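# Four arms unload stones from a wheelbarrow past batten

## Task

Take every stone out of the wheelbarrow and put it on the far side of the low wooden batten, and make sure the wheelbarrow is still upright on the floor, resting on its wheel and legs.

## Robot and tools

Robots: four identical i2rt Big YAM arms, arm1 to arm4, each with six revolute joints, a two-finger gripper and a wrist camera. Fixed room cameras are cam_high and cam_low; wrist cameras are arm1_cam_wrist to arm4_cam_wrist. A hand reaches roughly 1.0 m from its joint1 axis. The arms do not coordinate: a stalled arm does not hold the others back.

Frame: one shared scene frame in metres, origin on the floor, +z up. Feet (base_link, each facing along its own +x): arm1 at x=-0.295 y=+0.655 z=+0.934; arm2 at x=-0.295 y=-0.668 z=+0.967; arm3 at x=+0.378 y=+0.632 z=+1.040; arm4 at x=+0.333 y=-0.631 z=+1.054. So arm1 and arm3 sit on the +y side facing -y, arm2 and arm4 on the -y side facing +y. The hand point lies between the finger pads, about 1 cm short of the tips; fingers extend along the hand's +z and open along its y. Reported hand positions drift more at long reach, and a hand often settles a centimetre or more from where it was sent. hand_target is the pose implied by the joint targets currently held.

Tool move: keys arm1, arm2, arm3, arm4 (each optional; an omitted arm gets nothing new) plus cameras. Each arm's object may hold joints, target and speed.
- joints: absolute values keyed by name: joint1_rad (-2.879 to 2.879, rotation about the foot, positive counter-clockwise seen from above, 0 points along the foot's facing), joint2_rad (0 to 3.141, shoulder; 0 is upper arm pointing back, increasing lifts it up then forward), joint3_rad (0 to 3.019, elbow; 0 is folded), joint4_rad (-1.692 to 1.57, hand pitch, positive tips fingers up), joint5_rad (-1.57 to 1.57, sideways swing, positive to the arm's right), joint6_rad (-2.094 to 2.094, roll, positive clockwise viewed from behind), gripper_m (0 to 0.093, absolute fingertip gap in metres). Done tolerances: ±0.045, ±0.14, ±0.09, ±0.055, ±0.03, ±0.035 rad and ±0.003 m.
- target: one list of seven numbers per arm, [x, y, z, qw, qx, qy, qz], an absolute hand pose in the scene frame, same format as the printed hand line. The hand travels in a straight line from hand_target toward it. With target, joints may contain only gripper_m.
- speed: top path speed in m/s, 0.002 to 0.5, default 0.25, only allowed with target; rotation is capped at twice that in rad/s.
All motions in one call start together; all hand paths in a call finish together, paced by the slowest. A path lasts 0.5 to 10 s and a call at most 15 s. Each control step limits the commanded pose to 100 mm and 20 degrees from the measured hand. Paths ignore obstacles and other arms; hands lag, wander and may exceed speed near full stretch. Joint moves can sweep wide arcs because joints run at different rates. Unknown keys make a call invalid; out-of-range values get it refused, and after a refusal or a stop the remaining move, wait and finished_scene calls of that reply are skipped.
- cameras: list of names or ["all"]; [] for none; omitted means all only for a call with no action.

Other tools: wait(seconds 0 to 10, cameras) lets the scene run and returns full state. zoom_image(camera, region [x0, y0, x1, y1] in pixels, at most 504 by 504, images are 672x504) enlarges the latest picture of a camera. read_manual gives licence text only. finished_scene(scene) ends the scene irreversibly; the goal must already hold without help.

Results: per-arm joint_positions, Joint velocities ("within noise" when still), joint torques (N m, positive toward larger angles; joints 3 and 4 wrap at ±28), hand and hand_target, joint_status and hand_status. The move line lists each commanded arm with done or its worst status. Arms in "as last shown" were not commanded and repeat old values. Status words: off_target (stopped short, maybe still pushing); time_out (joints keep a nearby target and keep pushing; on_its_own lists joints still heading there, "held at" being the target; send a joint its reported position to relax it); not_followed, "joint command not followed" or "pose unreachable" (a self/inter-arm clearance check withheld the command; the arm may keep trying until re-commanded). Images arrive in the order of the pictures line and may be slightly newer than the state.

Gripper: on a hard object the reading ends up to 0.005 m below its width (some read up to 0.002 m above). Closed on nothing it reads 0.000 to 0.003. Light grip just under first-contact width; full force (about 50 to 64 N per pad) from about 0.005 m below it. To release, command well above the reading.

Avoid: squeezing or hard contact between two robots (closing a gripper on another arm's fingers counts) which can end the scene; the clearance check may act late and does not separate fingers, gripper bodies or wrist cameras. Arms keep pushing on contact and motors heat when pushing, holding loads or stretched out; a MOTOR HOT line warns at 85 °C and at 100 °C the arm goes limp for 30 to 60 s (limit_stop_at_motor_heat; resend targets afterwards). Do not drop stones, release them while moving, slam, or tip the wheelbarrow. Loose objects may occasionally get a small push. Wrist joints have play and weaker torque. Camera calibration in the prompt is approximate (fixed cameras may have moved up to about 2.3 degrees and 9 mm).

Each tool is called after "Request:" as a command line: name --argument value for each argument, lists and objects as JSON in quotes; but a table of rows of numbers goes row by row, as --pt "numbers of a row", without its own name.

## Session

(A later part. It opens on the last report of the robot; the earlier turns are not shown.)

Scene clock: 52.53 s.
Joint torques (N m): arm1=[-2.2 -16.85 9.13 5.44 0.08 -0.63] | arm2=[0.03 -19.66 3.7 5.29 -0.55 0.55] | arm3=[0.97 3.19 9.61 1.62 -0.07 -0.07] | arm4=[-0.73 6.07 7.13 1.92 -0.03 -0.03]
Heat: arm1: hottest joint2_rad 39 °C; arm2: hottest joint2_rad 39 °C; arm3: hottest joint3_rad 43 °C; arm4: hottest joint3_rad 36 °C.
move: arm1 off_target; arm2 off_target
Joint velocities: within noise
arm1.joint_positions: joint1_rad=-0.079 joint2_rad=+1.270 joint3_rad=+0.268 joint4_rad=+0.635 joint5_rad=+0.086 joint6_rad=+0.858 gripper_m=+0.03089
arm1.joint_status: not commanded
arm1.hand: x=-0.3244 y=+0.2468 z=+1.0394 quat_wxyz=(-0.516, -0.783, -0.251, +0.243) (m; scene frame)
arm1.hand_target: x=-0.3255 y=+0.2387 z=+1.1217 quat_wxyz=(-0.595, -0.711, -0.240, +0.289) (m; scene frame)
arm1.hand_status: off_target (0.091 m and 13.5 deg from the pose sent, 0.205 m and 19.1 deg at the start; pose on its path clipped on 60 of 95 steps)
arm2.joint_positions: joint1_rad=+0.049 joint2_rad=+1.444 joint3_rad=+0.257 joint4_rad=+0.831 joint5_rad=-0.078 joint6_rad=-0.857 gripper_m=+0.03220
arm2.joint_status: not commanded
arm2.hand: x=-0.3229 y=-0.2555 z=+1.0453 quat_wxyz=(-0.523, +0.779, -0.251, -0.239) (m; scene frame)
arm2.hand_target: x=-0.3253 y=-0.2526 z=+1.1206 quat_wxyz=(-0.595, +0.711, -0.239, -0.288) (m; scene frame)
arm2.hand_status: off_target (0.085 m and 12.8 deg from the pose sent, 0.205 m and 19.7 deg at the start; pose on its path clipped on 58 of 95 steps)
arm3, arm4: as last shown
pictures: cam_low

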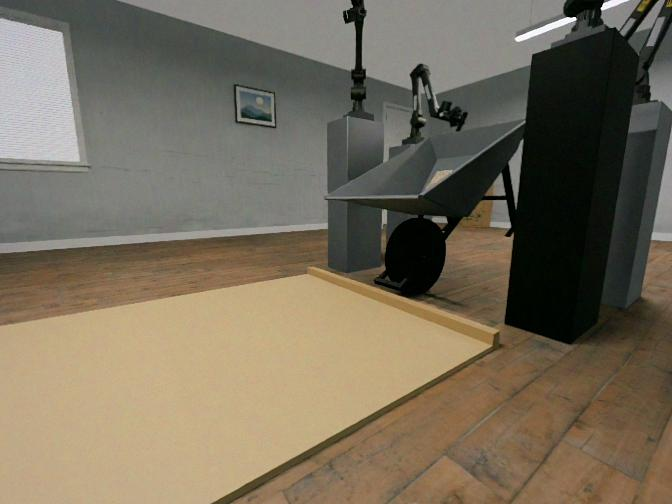

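Request:
move --arm1 '{"target": [-0.22, 0.240, 1.23, 0.6200, 0.6640, 0.2820, -0.3070], "speed": 0.12}' --arm2 '{"target": [-0.22, -0.255, 1.23, 0.6200, -0.6640, 0.2820, 0.3070], "speed": 0.12}'

Request:
move --arm1 '{"target": [-0.10, 0.240, 1.32, 0.6328, 0.6328, 0.3155, -0.3155], "speed": 0.12}' --arm2 '{"target": [-0.10, -0.255, 1.32, 0.6328, -0.6328, 0.3155, 0.3155], "speed": 0.12}' --cameras '["cam_low", "cam_high"]'

Scene clock: 55.43 s.
Joint torques (N m): arm1=[1.49 -16.26 10.78 5.76 0.68 -1.23] | arm2=[-3.66 -19.96 6.34 5.08 -1.17 1.2] | arm3=[1.08 3.19 9.61 1.61 -0.07 -0.07] | arm4=[-0.79 5.95 7.15 1.92 -0.03 -0.03]
Heat: arm1: hottest joint2_rad 39 °C; arm2: hottest joint2_rad 39 °C; arm3: hottest joint3_rad 43 °C; arm4: hottest joint3_rad 36 °C.
move: arm1 off_target; arm2 off_target
Joint velocities: within noise
arm1.joint_positions: joint1_rad=+0.194 joint2_rad=+1.219 joint3_rad=+0.288 joint4_rad=+0.623 joint5_rad=+0.335 joint6_rad=+0.860 gripper_m=+0.03088
arm1.joint_status: not commanded
arm1.hand: x=-0.2537 y=+0.2450 z=+1.0678 quat_wxyz=(-0.536, -0.751, -0.276, +0.270) (m; scene frame)
arm1.hand_target: x=-0.2370 y=+0.2410 z=+1.1573 quat_wxyz=(-0.618, -0.669, -0.276, +0.308) (m; scene frame)
arm1.hand_status: off_target (0.166 m and 14.5 deg from the pose sent, 0.217 m and 19.9 deg at the start; pose on its path clipped on 60 of 66 steps)
arm2.joint_positions: joint1_rad=-0.242 joint2_rad=+1.357 joint3_rad=+0.269 joint4_rad=+0.778 joint5_rad=-0.336 joint6_rad=-0.857 gripper_m=+0.03223
arm2.joint_status: not commanded
arm2.hand: x=-0.2459 y=-0.2582 z=+1.0749 quat_wxyz=(-0.539, +0.749, -0.283, -0.264) (m; scene frame)
arm2.hand_target: x=-0.2324 y=-0.2546 z=+1.1632 quat_wxyz=(-0.619, +0.668, -0.276, -0.307) (m; scene frame)
arm2.hand_status: off_target (0.157 m and 14.3 deg from the pose sent, 0.211 m and 19.3 deg at the start; pose on its path clipped on 57 of 66 steps)
arm3, arm4: as last shown
camera_calibration:
arm1_cam_wrist: T_world_to_cam=[[-0.698245, 0.267532, -0.663989, 0.467247], [0.635943, 0.657689, -0.403759, 0.437662], [0.32868, -0.704182, -0.629363, 1.0511], [0, 0, 0, 1]] pos_world=[-0.297553, 0.327319, 1.14848]
arm2_cam_wrist: T_world_to_cam=[[0.698623, 0.277623, 0.659432, -0.463346], [0.63469, -0.665932, -0.392051, 0.411235], [0.330295, 0.692431, -0.64144, 1.07489], [0, 0, 0, 1]] pos_world=[-0.292332, -0.341795, 1.15625]
arm3_cam_wrist: T_world_to_cam=[[-0.664311, -0.716299, -0.213557, 1.06212], [-0.605709, 0.683299, -0.407701, 0.645151], [0.437959, -0.141487, -0.887791, 1.38423], [0, 0, 0, 1]] pos_world=[0.490118, 0.515814, 1.71876]
arm4_cam_wrist: T_world_to_cam=[[0.474622, -0.877496, -0.0688074, -0.60109], [-0.812786, -0.406934, -0.416873, 0.81362], [0.337804, 0.253783, -0.906357, 1.56306], [0, 0, 0, 1]] pos_world=[0.418582, -0.593043, 1.71451]

Scene clock: 57.73 s.
Joint torques (N m): arm1=[4.78 -13.27 11.69 7.16 -0.15 -1.7] | arm2=[-7.65 -16.32 7.13 6.71 -0.23 1.74] | arm3=[1.03 3.14 9.61 1.59 -0.08 -0.07] | arm4=[-0.79 6.07 7.12 1.95 -0.02 -0.03]
Heat: arm1: hottest joint2_rad 39 °C; arm2: hottest joint2_rad 39 °C; arm3: hottest joint3_rad 43 °C; arm4: hottest joint3_rad 36 °C.
move: arm1 off_target; arm2 off_target
Joint velocities: within noise
arm1.joint_positions: joint1_rad=+0.320 joint2_rad=+1.218 joint3_rad=+0.308 joint4_rad=+0.640 joint5_rad=+0.480 joint6_rad=+0.850 gripper_m=+0.03088
arm1.joint_status: not commanded
arm1.hand: x=-0.2245 y=+0.2462 z=+1.0836 quat_wxyz=(-0.547, -0.734, -0.275, +0.294) (m; scene frame)
arm1.hand_target: x=-0.1848 y=+0.2450 z=+1.1664 quat_wxyz=(-0.627, -0.644, -0.303, +0.317) (m; scene frame)
arm1.hand_status: off_target (0.267 m and 16.1 deg from the pose sent, 0.295 m and 18.8 deg at the start; pose on its path clipped on 66 of 69 steps)
arm2.joint_positions: joint1_rad=-0.362 joint2_rad=+1.356 joint3_rad=+0.296 joint4_rad=+0.781 joint5_rad=-0.481 joint6_rad=-0.848 gripper_m=+0.03227
arm2.joint_status: not commanded
arm2.hand: x=-0.2176 y=-0.2573 z=+1.0899 quat_wxyz=(-0.547, +0.734, -0.281, -0.289) (m; scene frame)
arm2.hand_target: x=-0.1783 y=-0.2568 z=+1.1717 quat_wxyz=(-0.628, +0.644, -0.305, -0.314) (m; scene frame)
arm2.hand_status: off_target (0.258 m and 16.1 deg from the pose sent, 0.285 m and 18.5 deg at the start; pose on its path clipped on 66 of 69 steps)
arm3, arm4: as last shown
pictures: cam_high, cam_low

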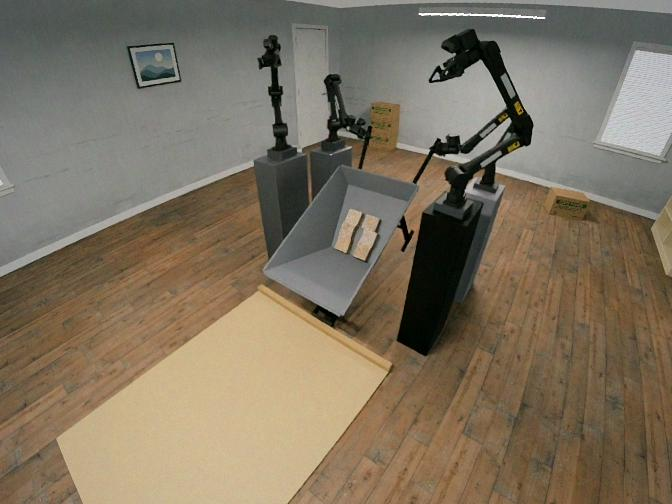

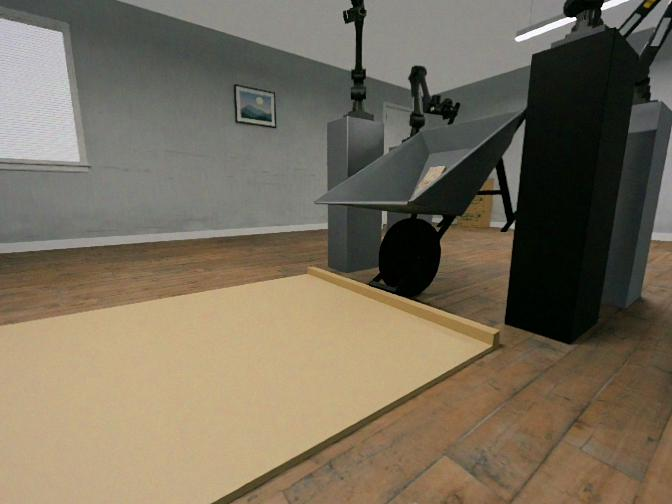

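Request:
move --arm1 '{"joints": {"joint1_rad": 0.27, "joint2_rad": 0.90, "joint3_rad": 0.40, "joint4_rad": 0.64, "joint5_rad": 0.35, "joint6_rad": 0.80}}' --arm2 '{"joints": {"joint1_rad": -0.31, "joint2_rad": 1.03, "joint3_rad": 0.39, "joint4_rad": 0.78, "joint5_rad": -0.35, "joint6_rad": -0.80}}' --cameras '["cam_low", "cam_high"]'

Scene clock: 66.90 s.
Joint torques (N m): arm1=[0.44 -16.03 17.44 7.08 0.46 -0.17] | arm2=[-2.32 -19.49 12.21 6.69 -0.57 0.04] | arm3=[1.03 3.19 9.59 1.61 -0.07 -0.07] | arm4=[-0.79 6.07 7.16 1.94 -0.02 -0.03]
Heat: arm1: hottest joint2_rad 39 °C; arm2: hottest joint2_rad 38 °C; arm3: hottest joint3_rad 44 °C; arm4: hottest joint3_rad 36 °C.
move: arm1 time_out; arm2 time_out
Joint velocities: within noise
arm1.joint_positions: joint1_rad=+0.241 joint2_rad=+1.054 joint3_rad=+0.311 joint4_rad=+0.533 joint5_rad=+0.332 joint6_rad=+0.788 gripper_m=+0.03088
arm1.joint_status: joint2_rad time_out (moved -0.165 of -0.318); joint4_rad time_out (moved -0.107 of +0.000); the others done
arm1.on_its_own: joint2_rad reads +1.054 and still pushes toward +0.900 since a time_out; joint4_rad reads +0.533 and still pushes toward +0.640 since a time_out
arm1.hand: x=-0.2346 y=+0.2499 z=+1.1218 quat_wxyz=(-0.571, -0.711, -0.301, +0.280) (m; scene frame)
arm1.hand_target: x=-0.2229 y=+0.2499 z=+1.2549 quat_wxyz=(-0.699, -0.617, -0.228, +0.283) (m; scene frame)
arm1.hand_status: not commanded
arm2.joint_positions: joint1_rad=-0.283 joint2_rad=+1.195 joint3_rad=+0.307 joint4_rad=+0.667 joint5_rad=-0.337 joint6_rad=-0.788 gripper_m=+0.03237
arm2.joint_status: joint2_rad time_out (moved -0.162 of -0.326); joint4_rad time_out (moved -0.114 of -0.001); the others done
arm2.on_its_own: joint2_rad reads +1.195 and still pushes toward +1.030 since a time_out; joint4_rad reads +0.667 and still pushes toward +0.780 since a time_out
arm2.hand: x=-0.2270 y=-0.2539 z=+1.1307 quat_wxyz=(-0.571, +0.711, -0.304, -0.276) (m; scene frame)
arm2.hand_target: x=-0.2158 y=-0.2497 z=+1.2652 quat_wxyz=(-0.701, +0.616, -0.226, -0.280) (m; scene frame)
arm2.hand_status: not commanded
arm3: as last shown
arm4.joint_positions: joint1_rad=-0.743 joint2_rad=+0.438 joint3_rad=+1.396 joint4_rad=-1.483 joint5_rad=+0.285 joint6_rad=+0.248 gripper_m=+0.09396
arm4.joint_status: not commanded
arm4.hand: x=+0.4573 y=-0.5609 z=+1.5999 quat_wxyz=(-0.484, +0.195, -0.838, -0.159) (m; scene frame)
arm4.hand_target: x=+0.4553 y=-0.5633 z=+1.6093 quat_wxyz=(-0.493, +0.192, -0.833, -0.165) (m; scene frame)
arm4.hand_status: not commanded
pictures: cam_high, cam_low

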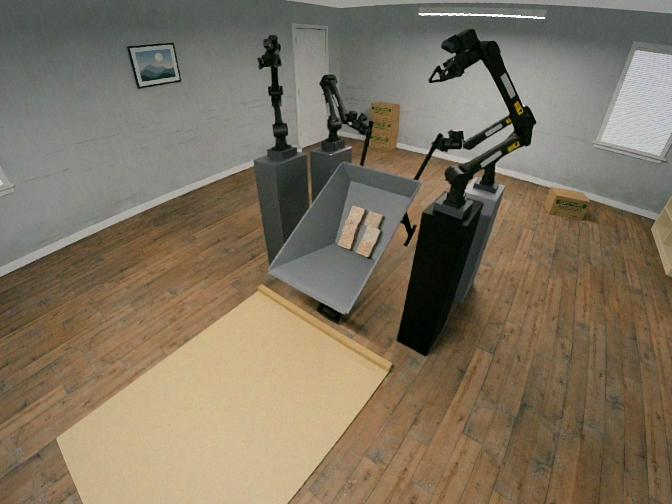

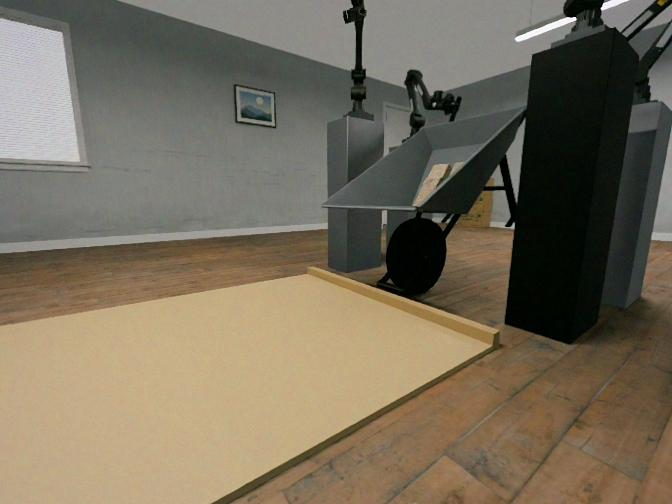

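Request:
move --arm1 '{"joints": {"joint1_rad": 0.39, "joint2_rad": 0.80, "joint3_rad": 0.54, "joint4_rad": 0.45, "joint5_rad": 0.42, "joint6_rad": 0.75}}' --arm2 '{"joints": {"joint1_rad": -0.43, "joint2_rad": 0.91, "joint3_rad": 0.51, "joint4_rad": 0.59, "joint5_rad": -0.43, "joint6_rad": -0.75}}' --cameras '["cam_low", "cam_high"]'

Scene clock: 71.67 s.
Joint torques (N m): arm1=[1.38 -18.43 20.51 6.32 0.24 -0.29] | arm2=[-3.66 -21.01 15.28 5.81 -0.45 0.14] | arm3=[1.08 3.19 9.59 1.61 -0.08 -0.07] | arm4=[-0.79 6.07 7.15 1.94 -0.03 -0.03]
Heat: arm1: hottest joint2_rad 39 °C; arm2: hottest joint2_rad 39 °C; arm3: hottest joint3_rad 44 °C; arm4: hottest joint3_rad 36 °C.
move: arm1 time_out; arm2 time_out
Joint velocities: within noise
arm1.joint_positions: joint1_rad=+0.349 joint2_rad=+0.984 joint3_rad=+0.397 joint4_rad=+0.362 joint5_rad=+0.416 joint6_rad=+0.768 gripper_m=+0.03091
arm1.joint_status: joint2_rad time_out (moved -0.069 of -0.254); joint3_rad time_out (moved +0.086 of +0.229); joint4_rad time_out (moved -0.170 of -0.083); the others done
arm1.on_its_own: joint2_rad reads +0.984 and still pushes toward +0.800 since a time_out; joint3_rad reads +0.397 and still pushes toward +0.509 since a time_out; joint4_rad reads +0.362 and still pushes toward +0.450 since a time_out
arm1.hand: x=-0.2010 y=+0.2484 z=+1.1562 quat_wxyz=(-0.565, -0.703, -0.325, +0.285) (m; scene frame)
arm1.hand_target: x=-0.1891 y=+0.2637 z=+1.3130 quat_wxyz=(-0.707, -0.604, -0.242, +0.276) (m; scene frame)
arm1.hand_status: not commanded
arm2.joint_positions: joint1_rad=-0.388 joint2_rad=+1.098 joint3_rad=+0.370 joint4_rad=+0.500 joint5_rad=-0.421 joint6_rad=-0.770 gripper_m=+0.03241
arm2.joint_status: joint2_rad time_out (moved -0.097 of -0.285); joint3_rad time_out (moved +0.062 of +0.203); joint4_rad time_out (moved -0.167 of -0.077); the others done
arm2.on_its_own: joint2_rad reads +1.098 and still pushes toward +0.910 since a time_out; joint3_rad reads +0.370 and still pushes toward +0.482 since a time_out; joint4_rad reads +0.500 and still pushes toward +0.590 since a time_out
arm2.hand: x=-0.1954 y=-0.2565 z=+1.1627 quat_wxyz=(-0.567, +0.703, -0.324, -0.282) (m; scene frame)
arm2.hand_target: x=-0.1806 y=-0.2637 z=+1.3208 quat_wxyz=(-0.710, +0.604, -0.238, -0.272) (m; scene frame)
arm2.hand_status: not commanded
arm3.joint_positions: joint1_rad=+0.792 joint2_rad=+0.588 joint3_rad=+1.445 joint4_rad=-1.368 joint5_rad=-0.163 joint6_rad=+0.167 gripper_m=+0.09398
arm3.joint_status: not commanded
arm3.hand: x=+0.5379 y=+0.5020 z=+1.6080 quat_wxyz=(-0.501, -0.371, -0.776, +0.097) (m; scene frame)
arm3.hand_target: x=+0.5364 y=+0.5058 z=+1.6175 quat_wxyz=(-0.511, -0.364, -0.772, +0.098) (m; scene frame)
arm3.hand_status: not commanded
arm4: as last shown
pictures: cam_high, cam_low

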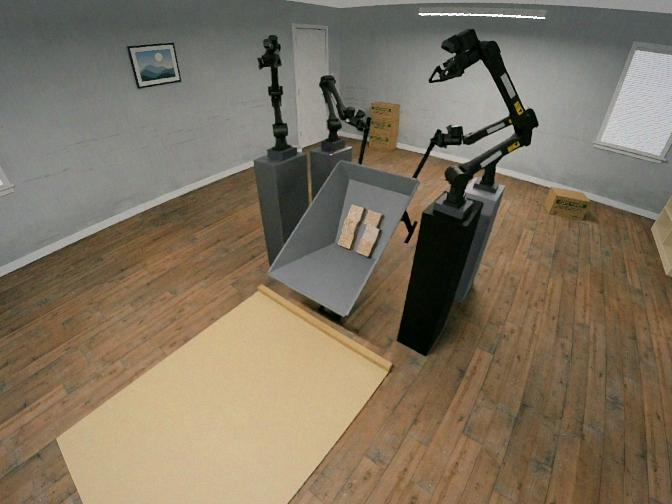

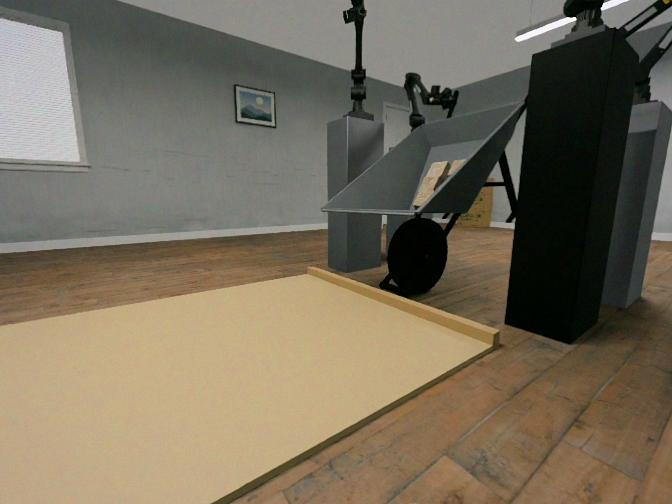

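Request:
move --arm1 '{"joints": {"joint1_rad": 0.52, "joint2_rad": 0.83, "joint3_rad": 0.62, "joint4_rad": 0.45, "joint5_rad": 0.56, "joint6_rad": 0.70}}' --arm2 '{"joints": {"joint1_rad": -0.56, "joint2_rad": 0.92, "joint3_rad": 0.59, "joint4_rad": 0.58, "joint5_rad": -0.57, "joint6_rad": -0.70}}' --cameras '["cam_low", "cam_high"]'

Scene clock: 75.70 s.
Joint torques (N m): arm1=[2.37 -16.62 20.81 6.76 0.51 -0.43] | arm2=[-5.19 -20.19 15.57 6.09 -0.79 0.29] | arm3=[1.03 3.19 9.61 1.62 -0.08 -0.07] | arm4=[-0.73 6.07 7.13 1.92 -0.03 -0.03]
Heat: arm1: hottest joint3_rad 40 °C; arm2: hottest joint2_rad 39 °C; arm3: hottest joint3_rad 44 °C; arm4: hottest joint3_rad 36 °C.
move: arm1 time_out; arm2 time_out
Joint velocities: within noise
arm1.joint_positions: joint1_rad=+0.467 joint2_rad=+0.988 joint3_rad=+0.452 joint4_rad=+0.348 joint5_rad=+0.549 joint6_rad=+0.726 gripper_m=+0.03092
arm1.joint_status: joint1_rad time_out (moved +0.117 of +0.171); joint2_rad time_out (moved +0.004 of -0.154); joint3_rad time_out (moved +0.055 of +0.223); joint4_rad time_out (moved -0.014 of +0.088); the others done
arm1.on_its_own: joint1_rad reads +0.467 and still pushes toward +0.520 since a time_out; joint2_rad reads +0.988 and still pushes toward +0.830 since a time_out; joint3_rad reads +0.452 and still pushes toward +0.564 since a time_out; joint4_rad reads +0.348 and still pushes toward +0.450 since a time_out
arm1.hand: x=-0.1699 y=+0.2497 z=+1.1839 quat_wxyz=(-0.572, -0.684, -0.330, +0.311) (m; scene frame)
arm1.hand_target: x=-0.1566 y=+0.2690 z=+1.3315 quat_wxyz=(-0.704, -0.600, -0.245, +0.290) (m; scene frame)
arm1.hand_status: not commanded
arm2.joint_positions: joint1_rad=-0.500 joint2_rad=+1.094 joint3_rad=+0.424 joint4_rad=+0.480 joint5_rad=-0.552 joint6_rad=-0.726 gripper_m=+0.03242
arm2.joint_status: joint1_rad time_out (moved -0.112 of -0.172); joint2_rad time_out (moved -0.004 of -0.178); joint3_rad time_out (moved +0.055 of +0.220); joint4_rad time_out (moved -0.020 of +0.080); the others done
arm2.on_its_own: joint1_rad reads -0.500 and still pushes toward -0.560 since a time_out; joint2_rad reads +1.094 and still pushes toward +0.920 since a time_out; joint3_rad reads +0.424 and still pushes toward +0.537 since a time_out; joint4_rad reads +0.480 and still pushes toward +0.580 since a time_out
arm2.hand: x=-0.1650 y=-0.2568 z=+1.1901 quat_wxyz=(-0.573, +0.684, -0.330, -0.309) (m; scene frame)
arm2.hand_target: x=-0.1479 y=-0.2728 z=+1.3432 quat_wxyz=(-0.710, +0.598, -0.238, -0.287) (m; scene frame)
arm2.hand_status: not commanded
arm3, arm4: as last shown
pictures: cam_high, cam_low

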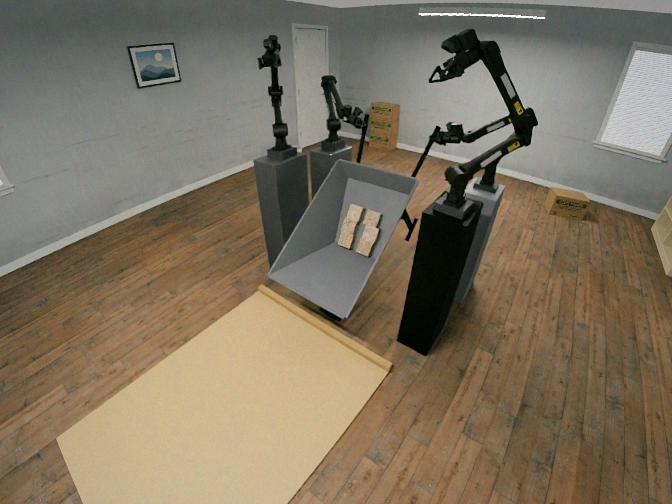

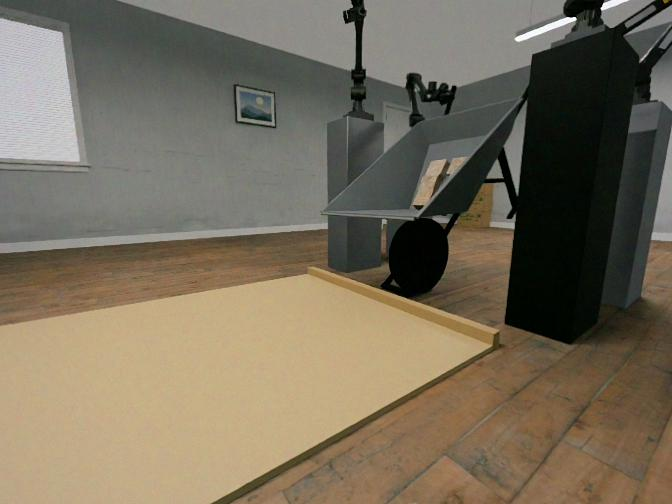

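Request:
move --arm1 '{"joints": {"joint1_rad": 0.66, "joint2_rad": 0.90, "joint3_rad": 0.68, "joint4_rad": 0.42, "joint5_rad": 0.67, "joint6_rad": 0.67}}' --arm2 '{"joints": {"joint1_rad": -0.69, "joint2_rad": 0.98, "joint3_rad": 0.65, "joint4_rad": 0.54, "joint5_rad": -0.67, "joint6_rad": -0.67}}' --cameras '["cam_low", "cam_high"]'

Scene clock: 80.13 s.
Joint torques (N m): arm1=[3.6 -17.03 20.77 6.23 0.36 -0.64] | arm2=[-5.77 -19.31 15.64 5.59 -0.65 0.45] | arm3=[1.03 3.19 9.61 1.61 -0.07 -0.07] | arm4=[-0.85 6.07 7.13 1.94 -0.03 -0.03]
Heat: arm1: hottest joint3_rad 43 °C; arm2: hottest joint3_rad 41 °C; arm3: hottest joint3_rad 44 °C; arm4: hottest joint3_rad 36 °C.
move: arm1 time_out; arm2 time_out
Joint velocities: within noise
arm1.joint_positions: joint1_rad=+0.593 joint2_rad=+1.051 joint3_rad=+0.526 joint4_rad=+0.332 joint5_rad=+0.663 joint6_rad=+0.722 gripper_m=+0.03095
arm1.joint_status: joint1_rad time_out (moved +0.126 of +0.193); joint2_rad time_out (moved +0.063 of -0.088); joint3_rad time_out (moved +0.074 of +0.228); joint4_rad time_out (moved -0.017 of +0.072); joint6_rad time_out (moved -0.005 of -0.056); the others done
arm1.on_its_own: joint1_rad reads +0.593 and still pushes toward +0.660 since a time_out; joint2_rad reads +1.051 and still pushes toward +0.900 since a time_out; joint3_rad reads +0.526 and still pushes toward +0.638 since a time_out; joint4_rad reads +0.332 and still pushes toward +0.420 since a time_out; joint6_rad reads +0.722 and still pushes toward +0.670 since a time_out
arm1.hand: x=-0.1245 y=+0.2483 z=+1.1969 quat_wxyz=(-0.572, -0.675, -0.342, +0.317) (m; scene frame)
arm1.hand_target: x=-0.1066 y=+0.2714 z=+1.3391 quat_wxyz=(-0.696, -0.603, -0.267, +0.285) (m; scene frame)
arm1.hand_status: not commanded
arm2.joint_positions: joint1_rad=-0.624 joint2_rad=+1.134 joint3_rad=+0.485 joint4_rad=+0.452 joint5_rad=-0.656 joint6_rad=-0.713 gripper_m=+0.03244
arm2.joint_status: joint1_rad time_out (moved -0.124 of -0.190); joint2_rad time_out (moved +0.040 of -0.114); joint3_rad time_out (moved +0.061 of +0.226); joint4_rad time_out (moved -0.028 of +0.060); joint6_rad time_out (moved +0.012 of +0.056); the others done
arm2.on_its_own: joint1_rad reads -0.624 and still pushes toward -0.690 since a time_out; joint2_rad reads +1.134 and still pushes toward +0.980 since a time_out; joint3_rad reads +0.485 and still pushes toward +0.598 since a time_out; joint4_rad reads +0.452 and still pushes toward +0.540 since a time_out; joint6_rad reads -0.713 and still pushes toward -0.670 since a time_out
arm2.hand: x=-0.1212 y=-0.2598 z=+1.2012 quat_wxyz=(-0.573, +0.673, -0.346, -0.314) (m; scene frame)
arm2.hand_target: x=-0.0999 y=-0.2768 z=+1.3440 quat_wxyz=(-0.697, +0.603, -0.265, -0.283) (m; scene frame)
arm2.hand_status: not commanded
arm3, arm4: as last shown
pictures: cam_high, cam_low

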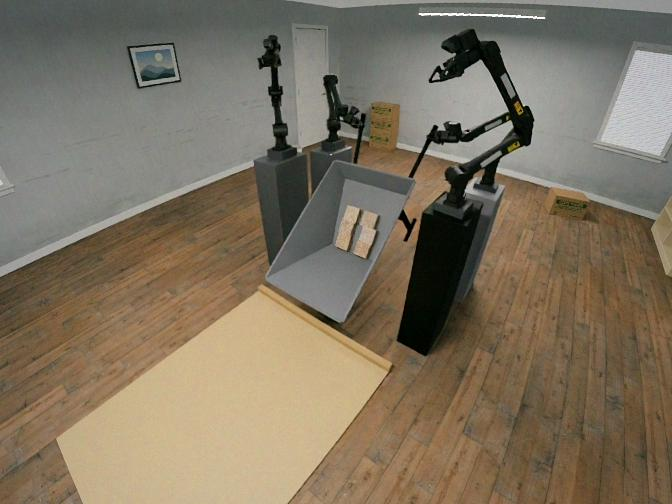

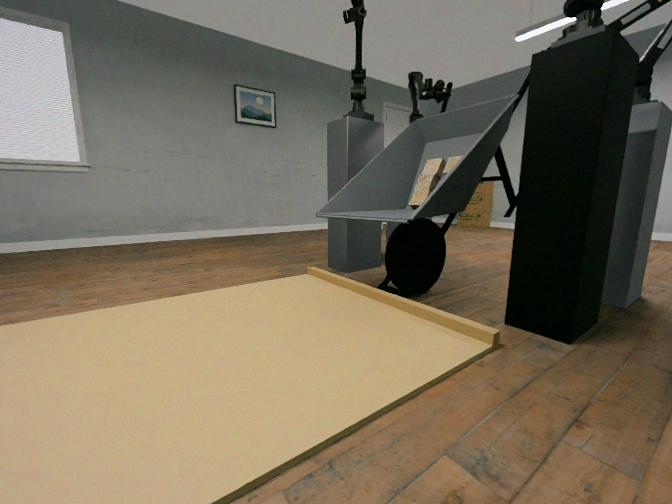

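Request:
move --arm1 '{"joints": {"joint1_rad": 0.84, "joint2_rad": 0.97, "joint3_rad": 0.79, "joint4_rad": 0.41, "joint5_rad": 0.76, "joint6_rad": 0.63}}' --arm2 '{"joints": {"joint1_rad": -0.87, "joint2_rad": 1.05, "joint3_rad": 0.76, "joint4_rad": 0.52, "joint5_rad": -0.76, "joint6_rad": -0.63}}' --cameras '["cam_low"]'

Scene clock: 83.10 s.
Joint torques (N m): arm1=[5.89 -19.37 20.81 5.98 0.09 -0.65] | arm2=[-8.41 -21.54 15.75 5.23 -0.34 0.45] | arm3=[1.03 3.14 9.59 1.61 -0.08 -0.07] | arm4=[-0.73 6.07 7.15 1.94 -0.03 -0.03]
Heat: arm1: hottest joint3_rad 44 °C; arm2: hottest joint3_rad 43 °C; arm3: hottest joint3_rad 45 °C; arm4: hottest joint3_rad 37 °C.
move: arm1 time_out; arm2 time_out
Joint velocities: within noise
arm1.joint_positions: joint1_rad=+0.746 joint2_rad=+1.134 joint3_rad=+0.635 joint4_rad=+0.325 joint5_rad=+0.761 joint6_rad=+0.683 gripper_m=+0.03107
arm1.joint_status: joint1_rad time_out (moved +0.153 of +0.247); joint2_rad time_out (moved +0.083 of -0.081); joint3_rad time_out (moved +0.109 of +0.264); joint4_rad time_out (moved -0.006 of +0.078); joint6_rad time_out (moved -0.038 of -0.092); the others done
arm1.on_its_own: joint1_rad reads +0.746 and still pushes toward +0.840 since a time_out; joint2_rad reads +1.134 and still pushes toward +0.970 since a time_out; joint3_rad reads +0.635 and still pushes toward +0.747 since a time_out; joint4_rad reads +0.325 and still pushes toward +0.410 since a time_out; joint6_rad reads +0.683 and still pushes toward +0.630 since a time_out
arm1.hand: x=-0.0554 y=+0.2520 z=+1.2208 quat_wxyz=(-0.584, -0.651, -0.369, +0.316) (m; scene frame)
arm1.hand_target: x=-0.0351 y=+0.2915 z=+1.3689 quat_wxyz=(-0.709, -0.586, -0.294, +0.260) (m; scene frame)
arm1.hand_status: not commanded
arm2.joint_positions: joint1_rad=-0.772 joint2_rad=+1.214 joint3_rad=+0.602 joint4_rad=+0.439 joint5_rad=-0.754 joint6_rad=-0.672 gripper_m=+0.03255
arm2.joint_status: joint1_rad time_out (moved -0.149 of -0.246); joint2_rad time_out (moved +0.080 of -0.084); joint3_rad time_out (moved +0.117 of +0.275); joint4_rad time_out (moved -0.014 of +0.068); joint6_rad time_out (moved +0.041 of +0.083); the others done
arm2.on_its_own: joint1_rad reads -0.772 and still pushes toward -0.870 since a time_out; joint2_rad reads +1.214 and still pushes toward +1.050 since a time_out; joint3_rad reads +0.602 and still pushes toward +0.714 since a time_out; joint4_rad reads +0.439 and still pushes toward +0.520 since a time_out; joint6_rad reads -0.672 and still pushes toward -0.630 since a time_out
arm2.hand: x=-0.0514 y=-0.2614 z=+1.2259 quat_wxyz=(-0.584, +0.648, -0.372, -0.316) (m; scene frame)
arm2.hand_target: x=-0.0240 y=-0.2966 z=+1.3739 quat_wxyz=(-0.710, +0.585, -0.294, -0.258) (m; scene frame)
arm2.hand_status: not commanded
arm3, arm4: as last shown
pictures: cam_low

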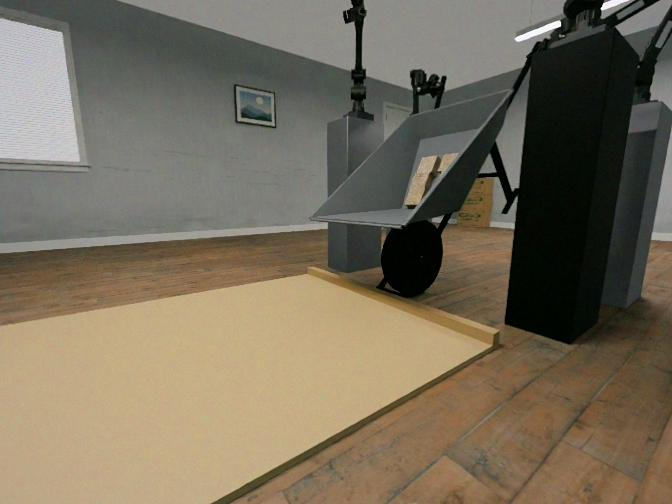

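Request:
move --arm1 '{"joints": {"joint1_rad": 0.97, "joint2_rad": 1.14, "joint3_rad": 0.95, "joint4_rad": 0.37, "joint5_rad": 0.84, "joint6_rad": 0.60}}' --arm2 '{"joints": {"joint1_rad": -0.99, "joint2_rad": 1.22, "joint3_rad": 0.91, "joint4_rad": 0.48, "joint5_rad": -0.84, "joint6_rad": -0.59}}' --cameras '["cam_low"]'

Scene clock: 87.10 s.
Joint torques (N m): arm1=[4.72 -19.08 20.89 5.2 -0.31 -0.64] | arm2=[-7.12 -20.42 15.79 4.19 0.03 0.45] | arm3=[1.03 3.14 9.59 1.61 -0.08 -0.07] | arm4=[-0.79 6.07 7.13 1.92 -0.03 -0.03]
Heat: arm1: hottest joint3_rad 46 °C; arm2: hottest joint3_rad 46 °C; arm3: hottest joint3_rad 45 °C; arm4: hottest joint3_rad 37 °C.
move: arm1 time_out; arm2 time_out
Joint velocities: within noise
arm1.joint_positions: joint1_rad=+0.889 joint2_rad=+1.272 joint3_rad=+0.797 joint4_rad=+0.302 joint5_rad=+0.858 joint6_rad=+0.651 gripper_m=+0.03116
arm1.joint_status: joint1_rad time_out (moved +0.143 of +0.224); joint3_rad time_out (moved +0.163 of +0.315); joint4_rad time_out (moved -0.023 of +0.045); joint6_rad time_out (moved -0.032 of -0.083); the others done
arm1.on_its_own: joint1_rad reads +0.889 and still pushes toward +0.970 since a time_out; joint3_rad reads +0.797 and still pushes toward +0.910 since a time_out; joint4_rad reads +0.302 and still pushes toward +0.370 since a time_out; joint6_rad reads +0.651 and still pushes toward +0.600 since a time_out
arm1.hand: x=+0.0291 y=+0.2545 z=+1.2410 quat_wxyz=(-0.588, -0.630, -0.396, +0.317) (m; scene frame)
arm1.hand_target: x=+0.0488 y=+0.2918 z=+1.3766 quat_wxyz=(-0.695, -0.584, -0.332, +0.258) (m; scene frame)
arm1.hand_status: not commanded
arm2.joint_positions: joint1_rad=-0.907 joint2_rad=+1.343 joint3_rad=+0.759 joint4_rad=+0.420 joint5_rad=-0.854 joint6_rad=-0.634 gripper_m=+0.03261
arm2.joint_status: joint1_rad time_out (moved -0.135 of -0.218); joint3_rad time_out (moved +0.157 of +0.308); joint4_rad time_out (moved -0.018 of +0.041); joint6_rad time_out (moved +0.038 of +0.082); the others done
arm2.on_its_own: joint1_rad reads -0.907 and still pushes toward -0.990 since a time_out; joint3_rad reads +0.759 and still pushes toward +0.872 since a time_out; joint4_rad reads +0.420 and still pushes toward +0.480 since a time_out; joint6_rad reads -0.634 and still pushes toward -0.590 since a time_out
arm2.hand: x=+0.0289 y=-0.2622 z=+1.2447 quat_wxyz=(-0.590, +0.628, -0.394, -0.322) (m; scene frame)
arm2.hand_target: x=+0.0574 y=-0.2949 z=+1.3743 quat_wxyz=(-0.691, +0.585, -0.332, -0.264) (m; scene frame)
arm2.hand_status: not commanded
arm3, arm4: as last shown
pictures: cam_low

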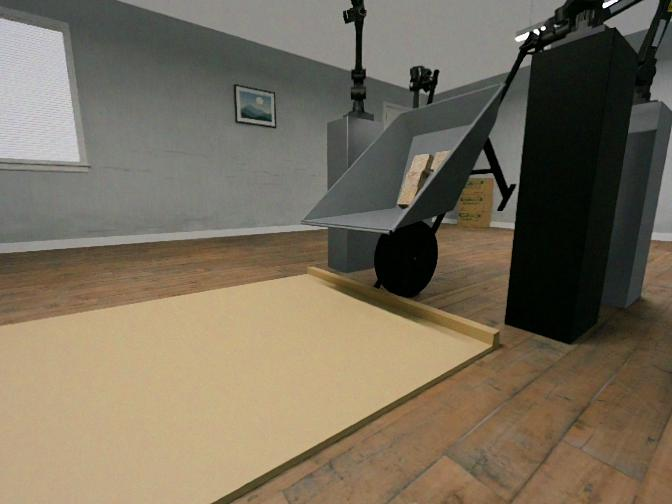

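Request:
move --arm1 '{"joints": {"joint1_rad": 1.02, "joint2_rad": 1.28, "joint3_rad": 1.13, "joint4_rad": 0.33, "joint5_rad": 0.88, "joint6_rad": 0.56}}' --arm2 '{"joints": {"joint1_rad": -1.04, "joint2_rad": 1.36, "joint3_rad": 1.10, "joint4_rad": 0.45, "joint5_rad": -0.88, "joint6_rad": -0.55}}' --cameras '["cam_low"]'

Scene clock: 90.50 s.
Joint torques (N m): arm1=[1.61 -17.73 21.22 5.16 -1.78 -0.46] | arm2=[-4.66 -19.49 16.12 4 1.32 0.26] | arm3=[1.08 3.19 9.61 1.62 -0.08 -0.07] | arm4=[-0.79 6.12 7.13 1.94 -0.03 -0.03]
Heat: arm1: hottest joint3_rad 48 °C; arm2: hottest joint3_rad 47 °C; arm3: hottest joint3_rad 45 °C; arm4: hottest joint3_rad 37 °C.
move: arm1 time_out; arm2 time_out
Joint velocities: within noise
arm1.joint_positions: joint1_rad=+0.976 joint2_rad=+1.371 joint3_rad=+0.951 joint4_rad=+0.261 joint5_rad=+0.925 joint6_rad=+0.591 gripper_m=+0.03116
arm1.joint_status: joint3_rad time_out (moved +0.153 of +0.333); joint4_rad time_out (moved -0.041 of +0.028); joint5_rad time_out (moved +0.067 of +0.022); the others done
arm1.on_its_own: joint3_rad reads +0.951 and still pushes toward +1.064 since a time_out; joint4_rad reads +0.261 and still pushes toward +0.330 since a time_out; joint5_rad reads +0.925 and still pushes toward +0.880 since a time_out
arm1.hand: x=+0.0918 y=+0.2576 z=+1.2660 quat_wxyz=(-0.588, -0.609, -0.416, +0.331) (m; scene frame)
arm1.hand_target: x=+0.1089 y=+0.2816 z=+1.3863 quat_wxyz=(-0.683, -0.578, -0.357, +0.269) (m; scene frame)
arm1.hand_status: not commanded
arm2.joint_positions: joint1_rad=-0.985 joint2_rad=+1.446 joint3_rad=+0.924 joint4_rad=+0.396 joint5_rad=-0.920 joint6_rad=-0.574 gripper_m=+0.03267
arm2.joint_status: joint1_rad time_out (moved -0.077 of -0.133); joint3_rad time_out (moved +0.165 of +0.341); joint5_rad time_out (moved -0.066 of -0.026); the others done
arm2.on_its_own: joint1_rad reads -0.985 and still pushes toward -1.040 since a time_out; joint3_rad reads +0.924 and still pushes toward +1.036 since a time_out; joint5_rad reads -0.920 and still pushes toward -0.880 since a time_out
arm2.hand: x=+0.0928 y=-0.2589 z=+1.2731 quat_wxyz=(-0.596, +0.609, -0.404, -0.334) (m; scene frame)
arm2.hand_target: x=+0.1199 y=-0.2842 z=+1.3880 quat_wxyz=(-0.687, +0.576, -0.350, -0.271) (m; scene frame)
arm2.hand_status: not commanded
arm3, arm4: as last shown
pictures: cam_low

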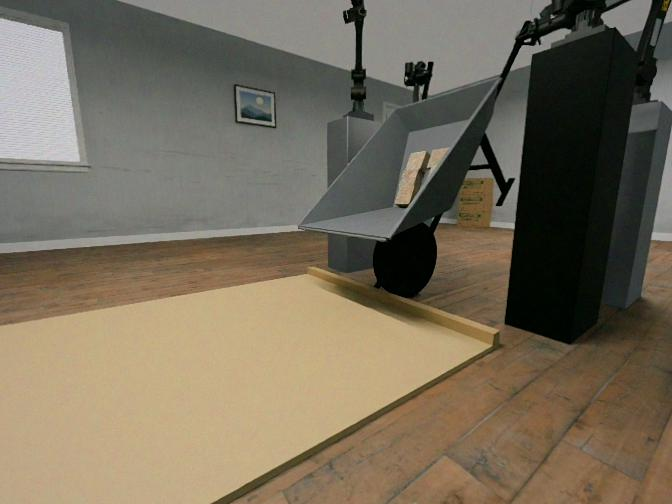

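Request:
move --arm1 '{"joints": {"joint1_rad": 1.05, "joint2_rad": 1.41, "joint3_rad": 1.30, "joint4_rad": 0.26, "joint5_rad": 0.89, "joint6_rad": 0.52}}' --arm2 '{"joints": {"joint1_rad": -1.06, "joint2_rad": 1.49, "joint3_rad": 1.27, "joint4_rad": 0.39, "joint5_rad": -0.88, "joint6_rad": -0.51}}' --cameras '["cam_low"]'

Scene clock: 93.60 s.
Joint torques (N m): arm1=[-1.38 -14.68 21.52 4.94 -2.55 -0.43] | arm2=[-3.31 -17.49 16.4 3.51 2.03 0.12] | arm3=[1.08 3.19 9.62 1.62 -0.08 -0.07] | arm4=[-0.79 6.07 7.13 1.95 -0.03 -0.03]
Heat: arm1: hottest joint3_rad 51 °C; arm2: hottest joint3_rad 50 °C; arm3: hottest joint3_rad 45 °C; arm4: hottest joint3_rad 37 °C.
move: arm1 time_out; arm2 time_out
Joint velocities: within noise
arm1.joint_positions: joint1_rad=+1.041 joint2_rad=+1.445 joint3_rad=+1.089 joint4_rad=+0.197 joint5_rad=+0.953 joint6_rad=+0.548 gripper_m=+0.03116
arm1.joint_status: joint3_rad time_out (moved +0.139 of +0.349); joint4_rad time_out (moved -0.064 of -0.001); joint5_rad time_out (moved +0.028 of -0.035); the others done
arm1.on_its_own: joint3_rad reads +1.089 and still pushes toward +1.202 since a time_out (your +1.300 is given up); joint4_rad reads +0.197 and still pushes toward +0.260 since a time_out; joint5_rad reads +0.953 and still pushes toward +0.890 since a time_out
arm1.hand: x=+0.1459 y=+0.2655 z=+1.2889 quat_wxyz=(-0.588, -0.590, -0.441, +0.334) (m; scene frame)
arm1.hand_target: x=+0.1641 y=+0.2698 z=+1.3802 quat_wxyz=(-0.662, -0.569, -0.397, +0.285) (m; scene frame)
arm1.hand_status: not commanded
arm2.joint_positions: joint1_rad=-1.020 joint2_rad=+1.531 joint3_rad=+1.082 joint4_rad=+0.345 joint5_rad=-0.940 joint6_rad=-0.514 gripper_m=+0.03268
arm2.joint_status: joint3_rad time_out (moved +0.158 of +0.346); joint5_rad time_out (moved -0.020 of +0.040); the others done
arm2.on_its_own: joint3_rad reads +1.082 and still pushes toward +1.195 since a time_out; joint5_rad reads -0.940 and still pushes toward -0.880 since a time_out
arm2.hand: x=+0.1433 y=-0.2492 z=+1.2992 quat_wxyz=(-0.596, +0.592, -0.419, -0.344) (m; scene frame)
arm2.hand_target: x=+0.1748 y=-0.2666 z=+1.3906 quat_wxyz=(-0.673, +0.566, -0.381, -0.286) (m; scene frame)
arm2.hand_status: not commanded
arm3, arm4: as last shown
pictures: cam_low

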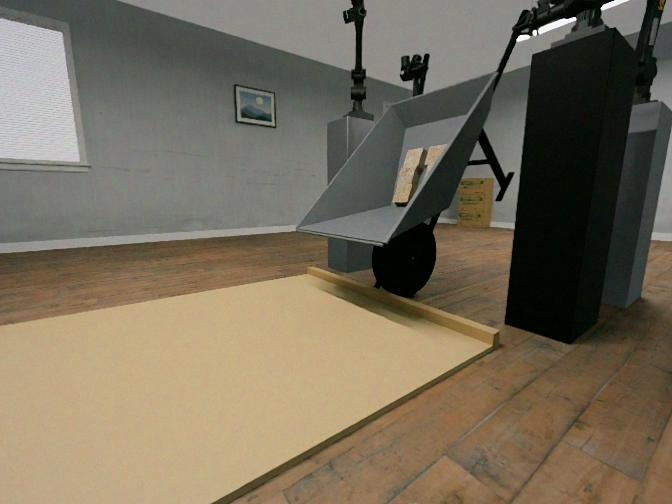

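Request:
move --arm1 '{"joints": {"joint1_rad": 1.08, "joint2_rad": 1.52, "joint3_rad": 1.44, "joint4_rad": 0.19, "joint5_rad": 0.90, "joint6_rad": 0.48}}' --arm2 '{"joints": {"joint1_rad": -1.09, "joint2_rad": 1.60, "joint3_rad": 1.43, "joint4_rad": 0.32, "joint5_rad": -0.89, "joint6_rad": -0.46}}'

Request:
move --arm1 '{"joints": {"joint1_rad": 1.10, "joint2_rad": 1.61, "joint3_rad": 1.60, "joint4_rad": 0.12, "joint5_rad": 0.91, "joint6_rad": 0.44}}' --arm2 '{"joints": {"joint1_rad": -1.11, "joint2_rad": 1.69, "joint3_rad": 1.59, "joint4_rad": 0.25, "joint5_rad": -0.89, "joint6_rad": -0.42}}' --cameras '["cam_low", "cam_high"]'

Scene clock: 96.77 s.
Joint torques (N m): arm1=[-2.37 -15.79 21.61 4.41 -2.63 -0.22] | arm2=[-2.14 -18.32 16.62 3.18 2.21 -0.08] | arm3=[1.03 3.25 9.61 1.62 -0.08 -0.07] | arm4=[-0.79 6.01 7.12 1.94 -0.03 -0.03]
Heat: arm1: hottest joint3_rad 53 °C; arm2: hottest joint3_rad 52 °C; arm3: hottest joint3_rad 45 °C; arm4: hottest joint3_rad 37 °C.
move: arm1 time_out; arm2 time_out
Joint velocities: within noise
arm1.joint_positions: joint1_rad=+1.083 joint2_rad=+1.546 joint3_rad=+1.264 joint4_rad=+0.138 joint5_rad=+0.965 joint6_rad=+0.481 gripper_m=+0.03115
arm1.joint_status: joint3_rad time_out (moved +0.174 of +0.351); joint5_rad time_out (moved +0.012 of -0.053); the others done
arm1.on_its_own: joint3_rad reads +1.264 and still pushes toward +1.376 since a time_out; joint5_rad reads +0.965 and still pushes toward +0.900 since a time_out
arm1.hand: x=+0.2031 y=+0.2633 z=+1.3138 quat_wxyz=(-0.587, -0.568, -0.464, +0.343) (m; scene frame)
arm1.hand_target: x=+0.2159 y=+0.2633 z=+1.3998 quat_wxyz=(-0.656, -0.556, -0.417, +0.294) (m; scene frame)
arm1.hand_status: not commanded
arm2.joint_positions: joint1_rad=-1.064 joint2_rad=+1.627 joint3_rad=+1.263 joint4_rad=+0.282 joint5_rad=-0.952 joint6_rad=-0.446 gripper_m=+0.03269
arm2.joint_status: joint3_rad time_out (moved +0.181 of +0.348); joint5_rad time_out (moved -0.012 of +0.050); the others done
arm2.on_its_own: joint3_rad reads +1.263 and still pushes toward +1.375 since a time_out; joint5_rad reads -0.952 and still pushes toward -0.890 since a time_out
arm2.hand: x=+0.2030 y=-0.2457 z=+1.3262 quat_wxyz=(-0.597, +0.570, -0.440, -0.352) (m; scene frame)
arm2.hand_target: x=+0.2290 y=-0.2591 z=+1.4107 quat_wxyz=(-0.670, +0.552, -0.400, -0.294) (m; scene frame)
arm2.hand_status: not commanded
arm3: as last shown
arm4.joint_positions: joint1_rad=-0.743 joint2_rad=+0.438 joint3_rad=+1.396 joint4_rad=-1.483 joint5_rad=+0.285 joint6_rad=+0.248 gripper_m=+0.09396
arm4.joint_status: not commanded
arm4.hand: x=+0.4573 y=-0.5609 z=+1.5999 quat_wxyz=(-0.484, +0.195, -0.838, -0.159) (m; scene frame)
arm4.hand_target: x=+0.4553 y=-0.5633 z=+1.6093 quat_wxyz=(-0.493, +0.192, -0.833, -0.165) (m; scene frame)
arm4.hand_status: not commanded
camera_calibration:
arm1_cam_wrist: T_world_to_cam=[[-0.925621, -0.12417, -0.357502, 0.691266], [0.184553, 0.676612, -0.712837, 0.727188], [0.330404, -0.725794, -0.603371, 1.0399], [0, 0, 0, 1]] pos_world=[0.162059, 0.348563, 1.39294]
arm2_cam_wrist: T_world_to_cam=[[0.921466, -0.0835112, 0.379377, -0.708749], [0.239575, -0.646598, -0.724234, 0.758657], [0.305786, 0.758246, -0.575811, 1.01315], [0, 0, 0, 1]] pos_world=[0.161527, -0.336856, 1.40171]
arm3_cam_wrist: T_world_to_cam=[[-0.664311, -0.716299, -0.213557, 1.06212], [-0.605709, 0.683299, -0.407701, 0.645151], [0.437959, -0.141487, -0.887791, 1.38423], [0, 0, 0, 1]] pos_world=[0.490118, 0.515814, 1.71876]
arm4_cam_wrist: T_world_to_cam=[[0.474622, -0.877496, -0.0688074, -0.60109], [-0.812786, -0.406934, -0.416873, 0.81362], [0.337804, 0.253783, -0.906357, 1.56306], [0, 0, 0, 1]] pos_world=[0.418582, -0.593043, 1.71451]

not run: a stop came earlier in this reply.

Request:
move --arm1 '{"joints": {"joint1_rad": 1.11, "joint2_rad": 1.62, "joint3_rad": 1.62, "joint4_rad": 0.12, "joint5_rad": 0.91, "joint6_rad": 0.44}}' --arm2 '{"joints": {"joint1_rad": -1.12, "joint2_rad": 1.70, "joint3_rad": 1.62, "joint4_rad": 0.25, "joint5_rad": -0.89, "joint6_rad": -0.42}}' --cameras '["cam_low"]'

Scene clock: 99.50 s.
Joint torques (N m): arm1=[-3.08 -18.37 21.79 4.34 -2.22 -0.05] | arm2=[-1.38 -20.25 16.85 3.25 2.16 -0.31] | arm3=[0.97 3.19 9.61 1.62 -0.08 -0.07] | arm4=[-0.73 6.12 7.13 1.94 -0.03 -0.03]
Heat: arm1: hottest joint3_rad 54 °C; arm2: hottest joint3_rad 53 °C; arm3: hottest joint3_rad 45 °C; arm4: hottest joint3_rad 37 °C.
move: arm1 time_out; arm2 time_out
Joint velocities: within noise
arm1.joint_positions: joint1_rad=+1.121 joint2_rad=+1.654 joint3_rad=+1.453 joint4_rad=+0.069 joint5_rad=+0.964 joint6_rad=+0.421 gripper_m=+0.03115
arm1.joint_status: joint3_rad time_out (moved +0.190 of +0.356); joint5_rad time_out (moved -0.002 of -0.055); the others done
arm1.on_its_own: joint3_rad reads +1.453 and still pushes toward +1.566 since a time_out; joint5_rad reads +0.964 and still pushes toward +0.910 since a time_out
arm1.hand: x=+0.2625 y=+0.2633 z=+1.3371 quat_wxyz=(-0.587, -0.545, -0.488, +0.347) (m; scene frame)
arm1.hand_target: x=+0.2637 y=+0.2618 z=+1.4303 quat_wxyz=(-0.659, -0.543, -0.427, +0.297) (m; scene frame)
arm1.hand_status: not commanded
arm2.joint_positions: joint1_rad=-1.103 joint2_rad=+1.727 joint3_rad=+1.451 joint4_rad=+0.210 joint5_rad=-0.952 joint6_rad=-0.387 gripper_m=+0.03269
arm2.joint_status: joint3_rad time_out (moved +0.188 of +0.357); joint5_rad time_out (moved +0.000 of +0.062); the others done
arm2.on_its_own: joint3_rad reads +1.451 and still pushes toward +1.564 since a time_out; joint5_rad reads -0.952 and still pushes toward -0.890 since a time_out
arm2.hand: x=+0.2619 y=-0.2445 z=+1.3505 quat_wxyz=(-0.599, +0.548, -0.462, -0.356) (m; scene frame)
arm2.hand_target: x=+0.2797 y=-0.2572 z=+1.4377 quat_wxyz=(-0.674, +0.539, -0.411, -0.294) (m; scene frame)
arm2.hand_status: not commanded
arm3.joint_positions: joint1_rad=+0.792 joint2_rad=+0.588 joint3_rad=+1.445 joint4_rad=-1.368 joint5_rad=-0.163 joint6_rad=+0.167 gripper_m=+0.09398
arm3.joint_status: not commanded
arm3.hand: x=+0.5379 y=+0.5020 z=+1.6080 quat_wxyz=(-0.501, -0.371, -0.776, +0.097) (m; scene frame)
arm3.hand_target: x=+0.5364 y=+0.5058 z=+1.6175 quat_wxyz=(-0.511, -0.364, -0.772, +0.098) (m; scene frame)
arm3.hand_status: not commanded
arm4: as last shown
pictures: cam_low

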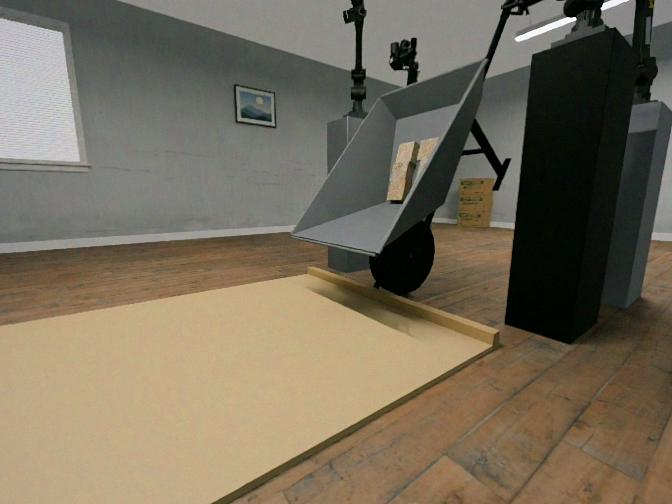

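Request:
move --arm1 '{"joints": {"joint1_rad": 1.14, "joint2_rad": 1.75, "joint3_rad": 1.86, "joint4_rad": 0.02, "joint5_rad": 0.91, "joint6_rad": 0.39}}' --arm2 '{"joints": {"joint1_rad": -1.15, "joint2_rad": 1.83, "joint3_rad": 1.86, "joint4_rad": 0.15, "joint5_rad": -0.89, "joint6_rad": -0.36}}' --cameras '["cam_low"]'

Scene clock: 102.73 s.
Joint torques (N m): arm1=[-3.49 -21.42 21.93 4.31 -1.84 0.1] | arm2=[-1.2 -22.48 17.06 3.26 2.16 -0.37] | arm3=[1.03 3.19 9.62 1.62 -0.08 -0.07] | arm4=[-0.79 6.01 7.13 1.92 -0.03 -0.03]
Heat: arm1: hottest joint3_rad 55 °C; arm2: hottest joint3_rad 53 °C; arm3: hottest joint3_rad 45 °C; arm4: hottest joint3_rad 37 °C.
move: arm1 time_out; arm2 time_out
Joint velocities: within noise
arm1.joint_positions: joint1_rad=+1.155 joint2_rad=+1.794 joint3_rad=+1.698 joint4_rad=-0.029 joint5_rad=+0.956 joint6_rad=+0.358 gripper_m=+0.03114
arm1.joint_status: joint3_rad time_out (moved +0.245 of +0.407); joint5_rad time_out (moved -0.008 of -0.054); the others done
arm1.on_its_own: joint3_rad reads +1.698 and still pushes toward +1.811 since a time_out; joint5_rad reads +0.956 and still pushes toward +0.910 since a time_out
arm1.hand: x=+0.3301 y=+0.2626 z=+1.3604 quat_wxyz=(-0.586, -0.519, -0.513, +0.352) (m; scene frame)
arm1.hand_target: x=+0.3194 y=+0.2609 z=+1.4621 quat_wxyz=(-0.661, -0.527, -0.442, +0.301) (m; scene frame)
arm1.hand_status: not commanded
arm2.joint_positions: joint1_rad=-1.133 joint2_rad=+1.858 joint3_rad=+1.693 joint4_rad=+0.112 joint5_rad=-0.952 joint6_rad=-0.321 gripper_m=+0.03269
arm2.joint_status: joint3_rad time_out (moved +0.241 of +0.409); joint5_rad time_out (moved +0.000 of +0.062); joint6_rad time_out (moved +0.066 of +0.027); the others done
arm2.on_its_own: joint3_rad reads +1.693 and still pushes toward +1.805 since a time_out; joint5_rad reads -0.952 and still pushes toward -0.890 since a time_out; joint6_rad reads -0.321 and still pushes toward -0.360 since a time_out
arm2.hand: x=+0.3254 y=-0.2391 z=+1.3742 quat_wxyz=(-0.597, +0.526, -0.484, -0.365) (m; scene frame)
arm2.hand_target: x=+0.3374 y=-0.2549 z=+1.4640 quat_wxyz=(-0.673, +0.520, -0.431, -0.302) (m; scene frame)
arm2.hand_status: not commanded
arm3, arm4: as last shown
pictures: cam_low

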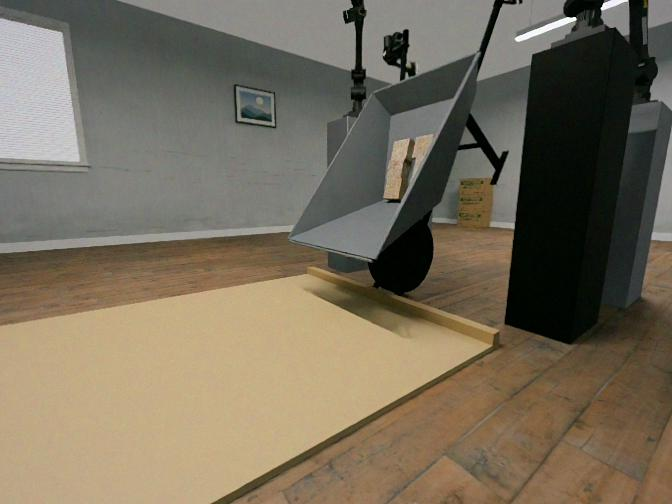

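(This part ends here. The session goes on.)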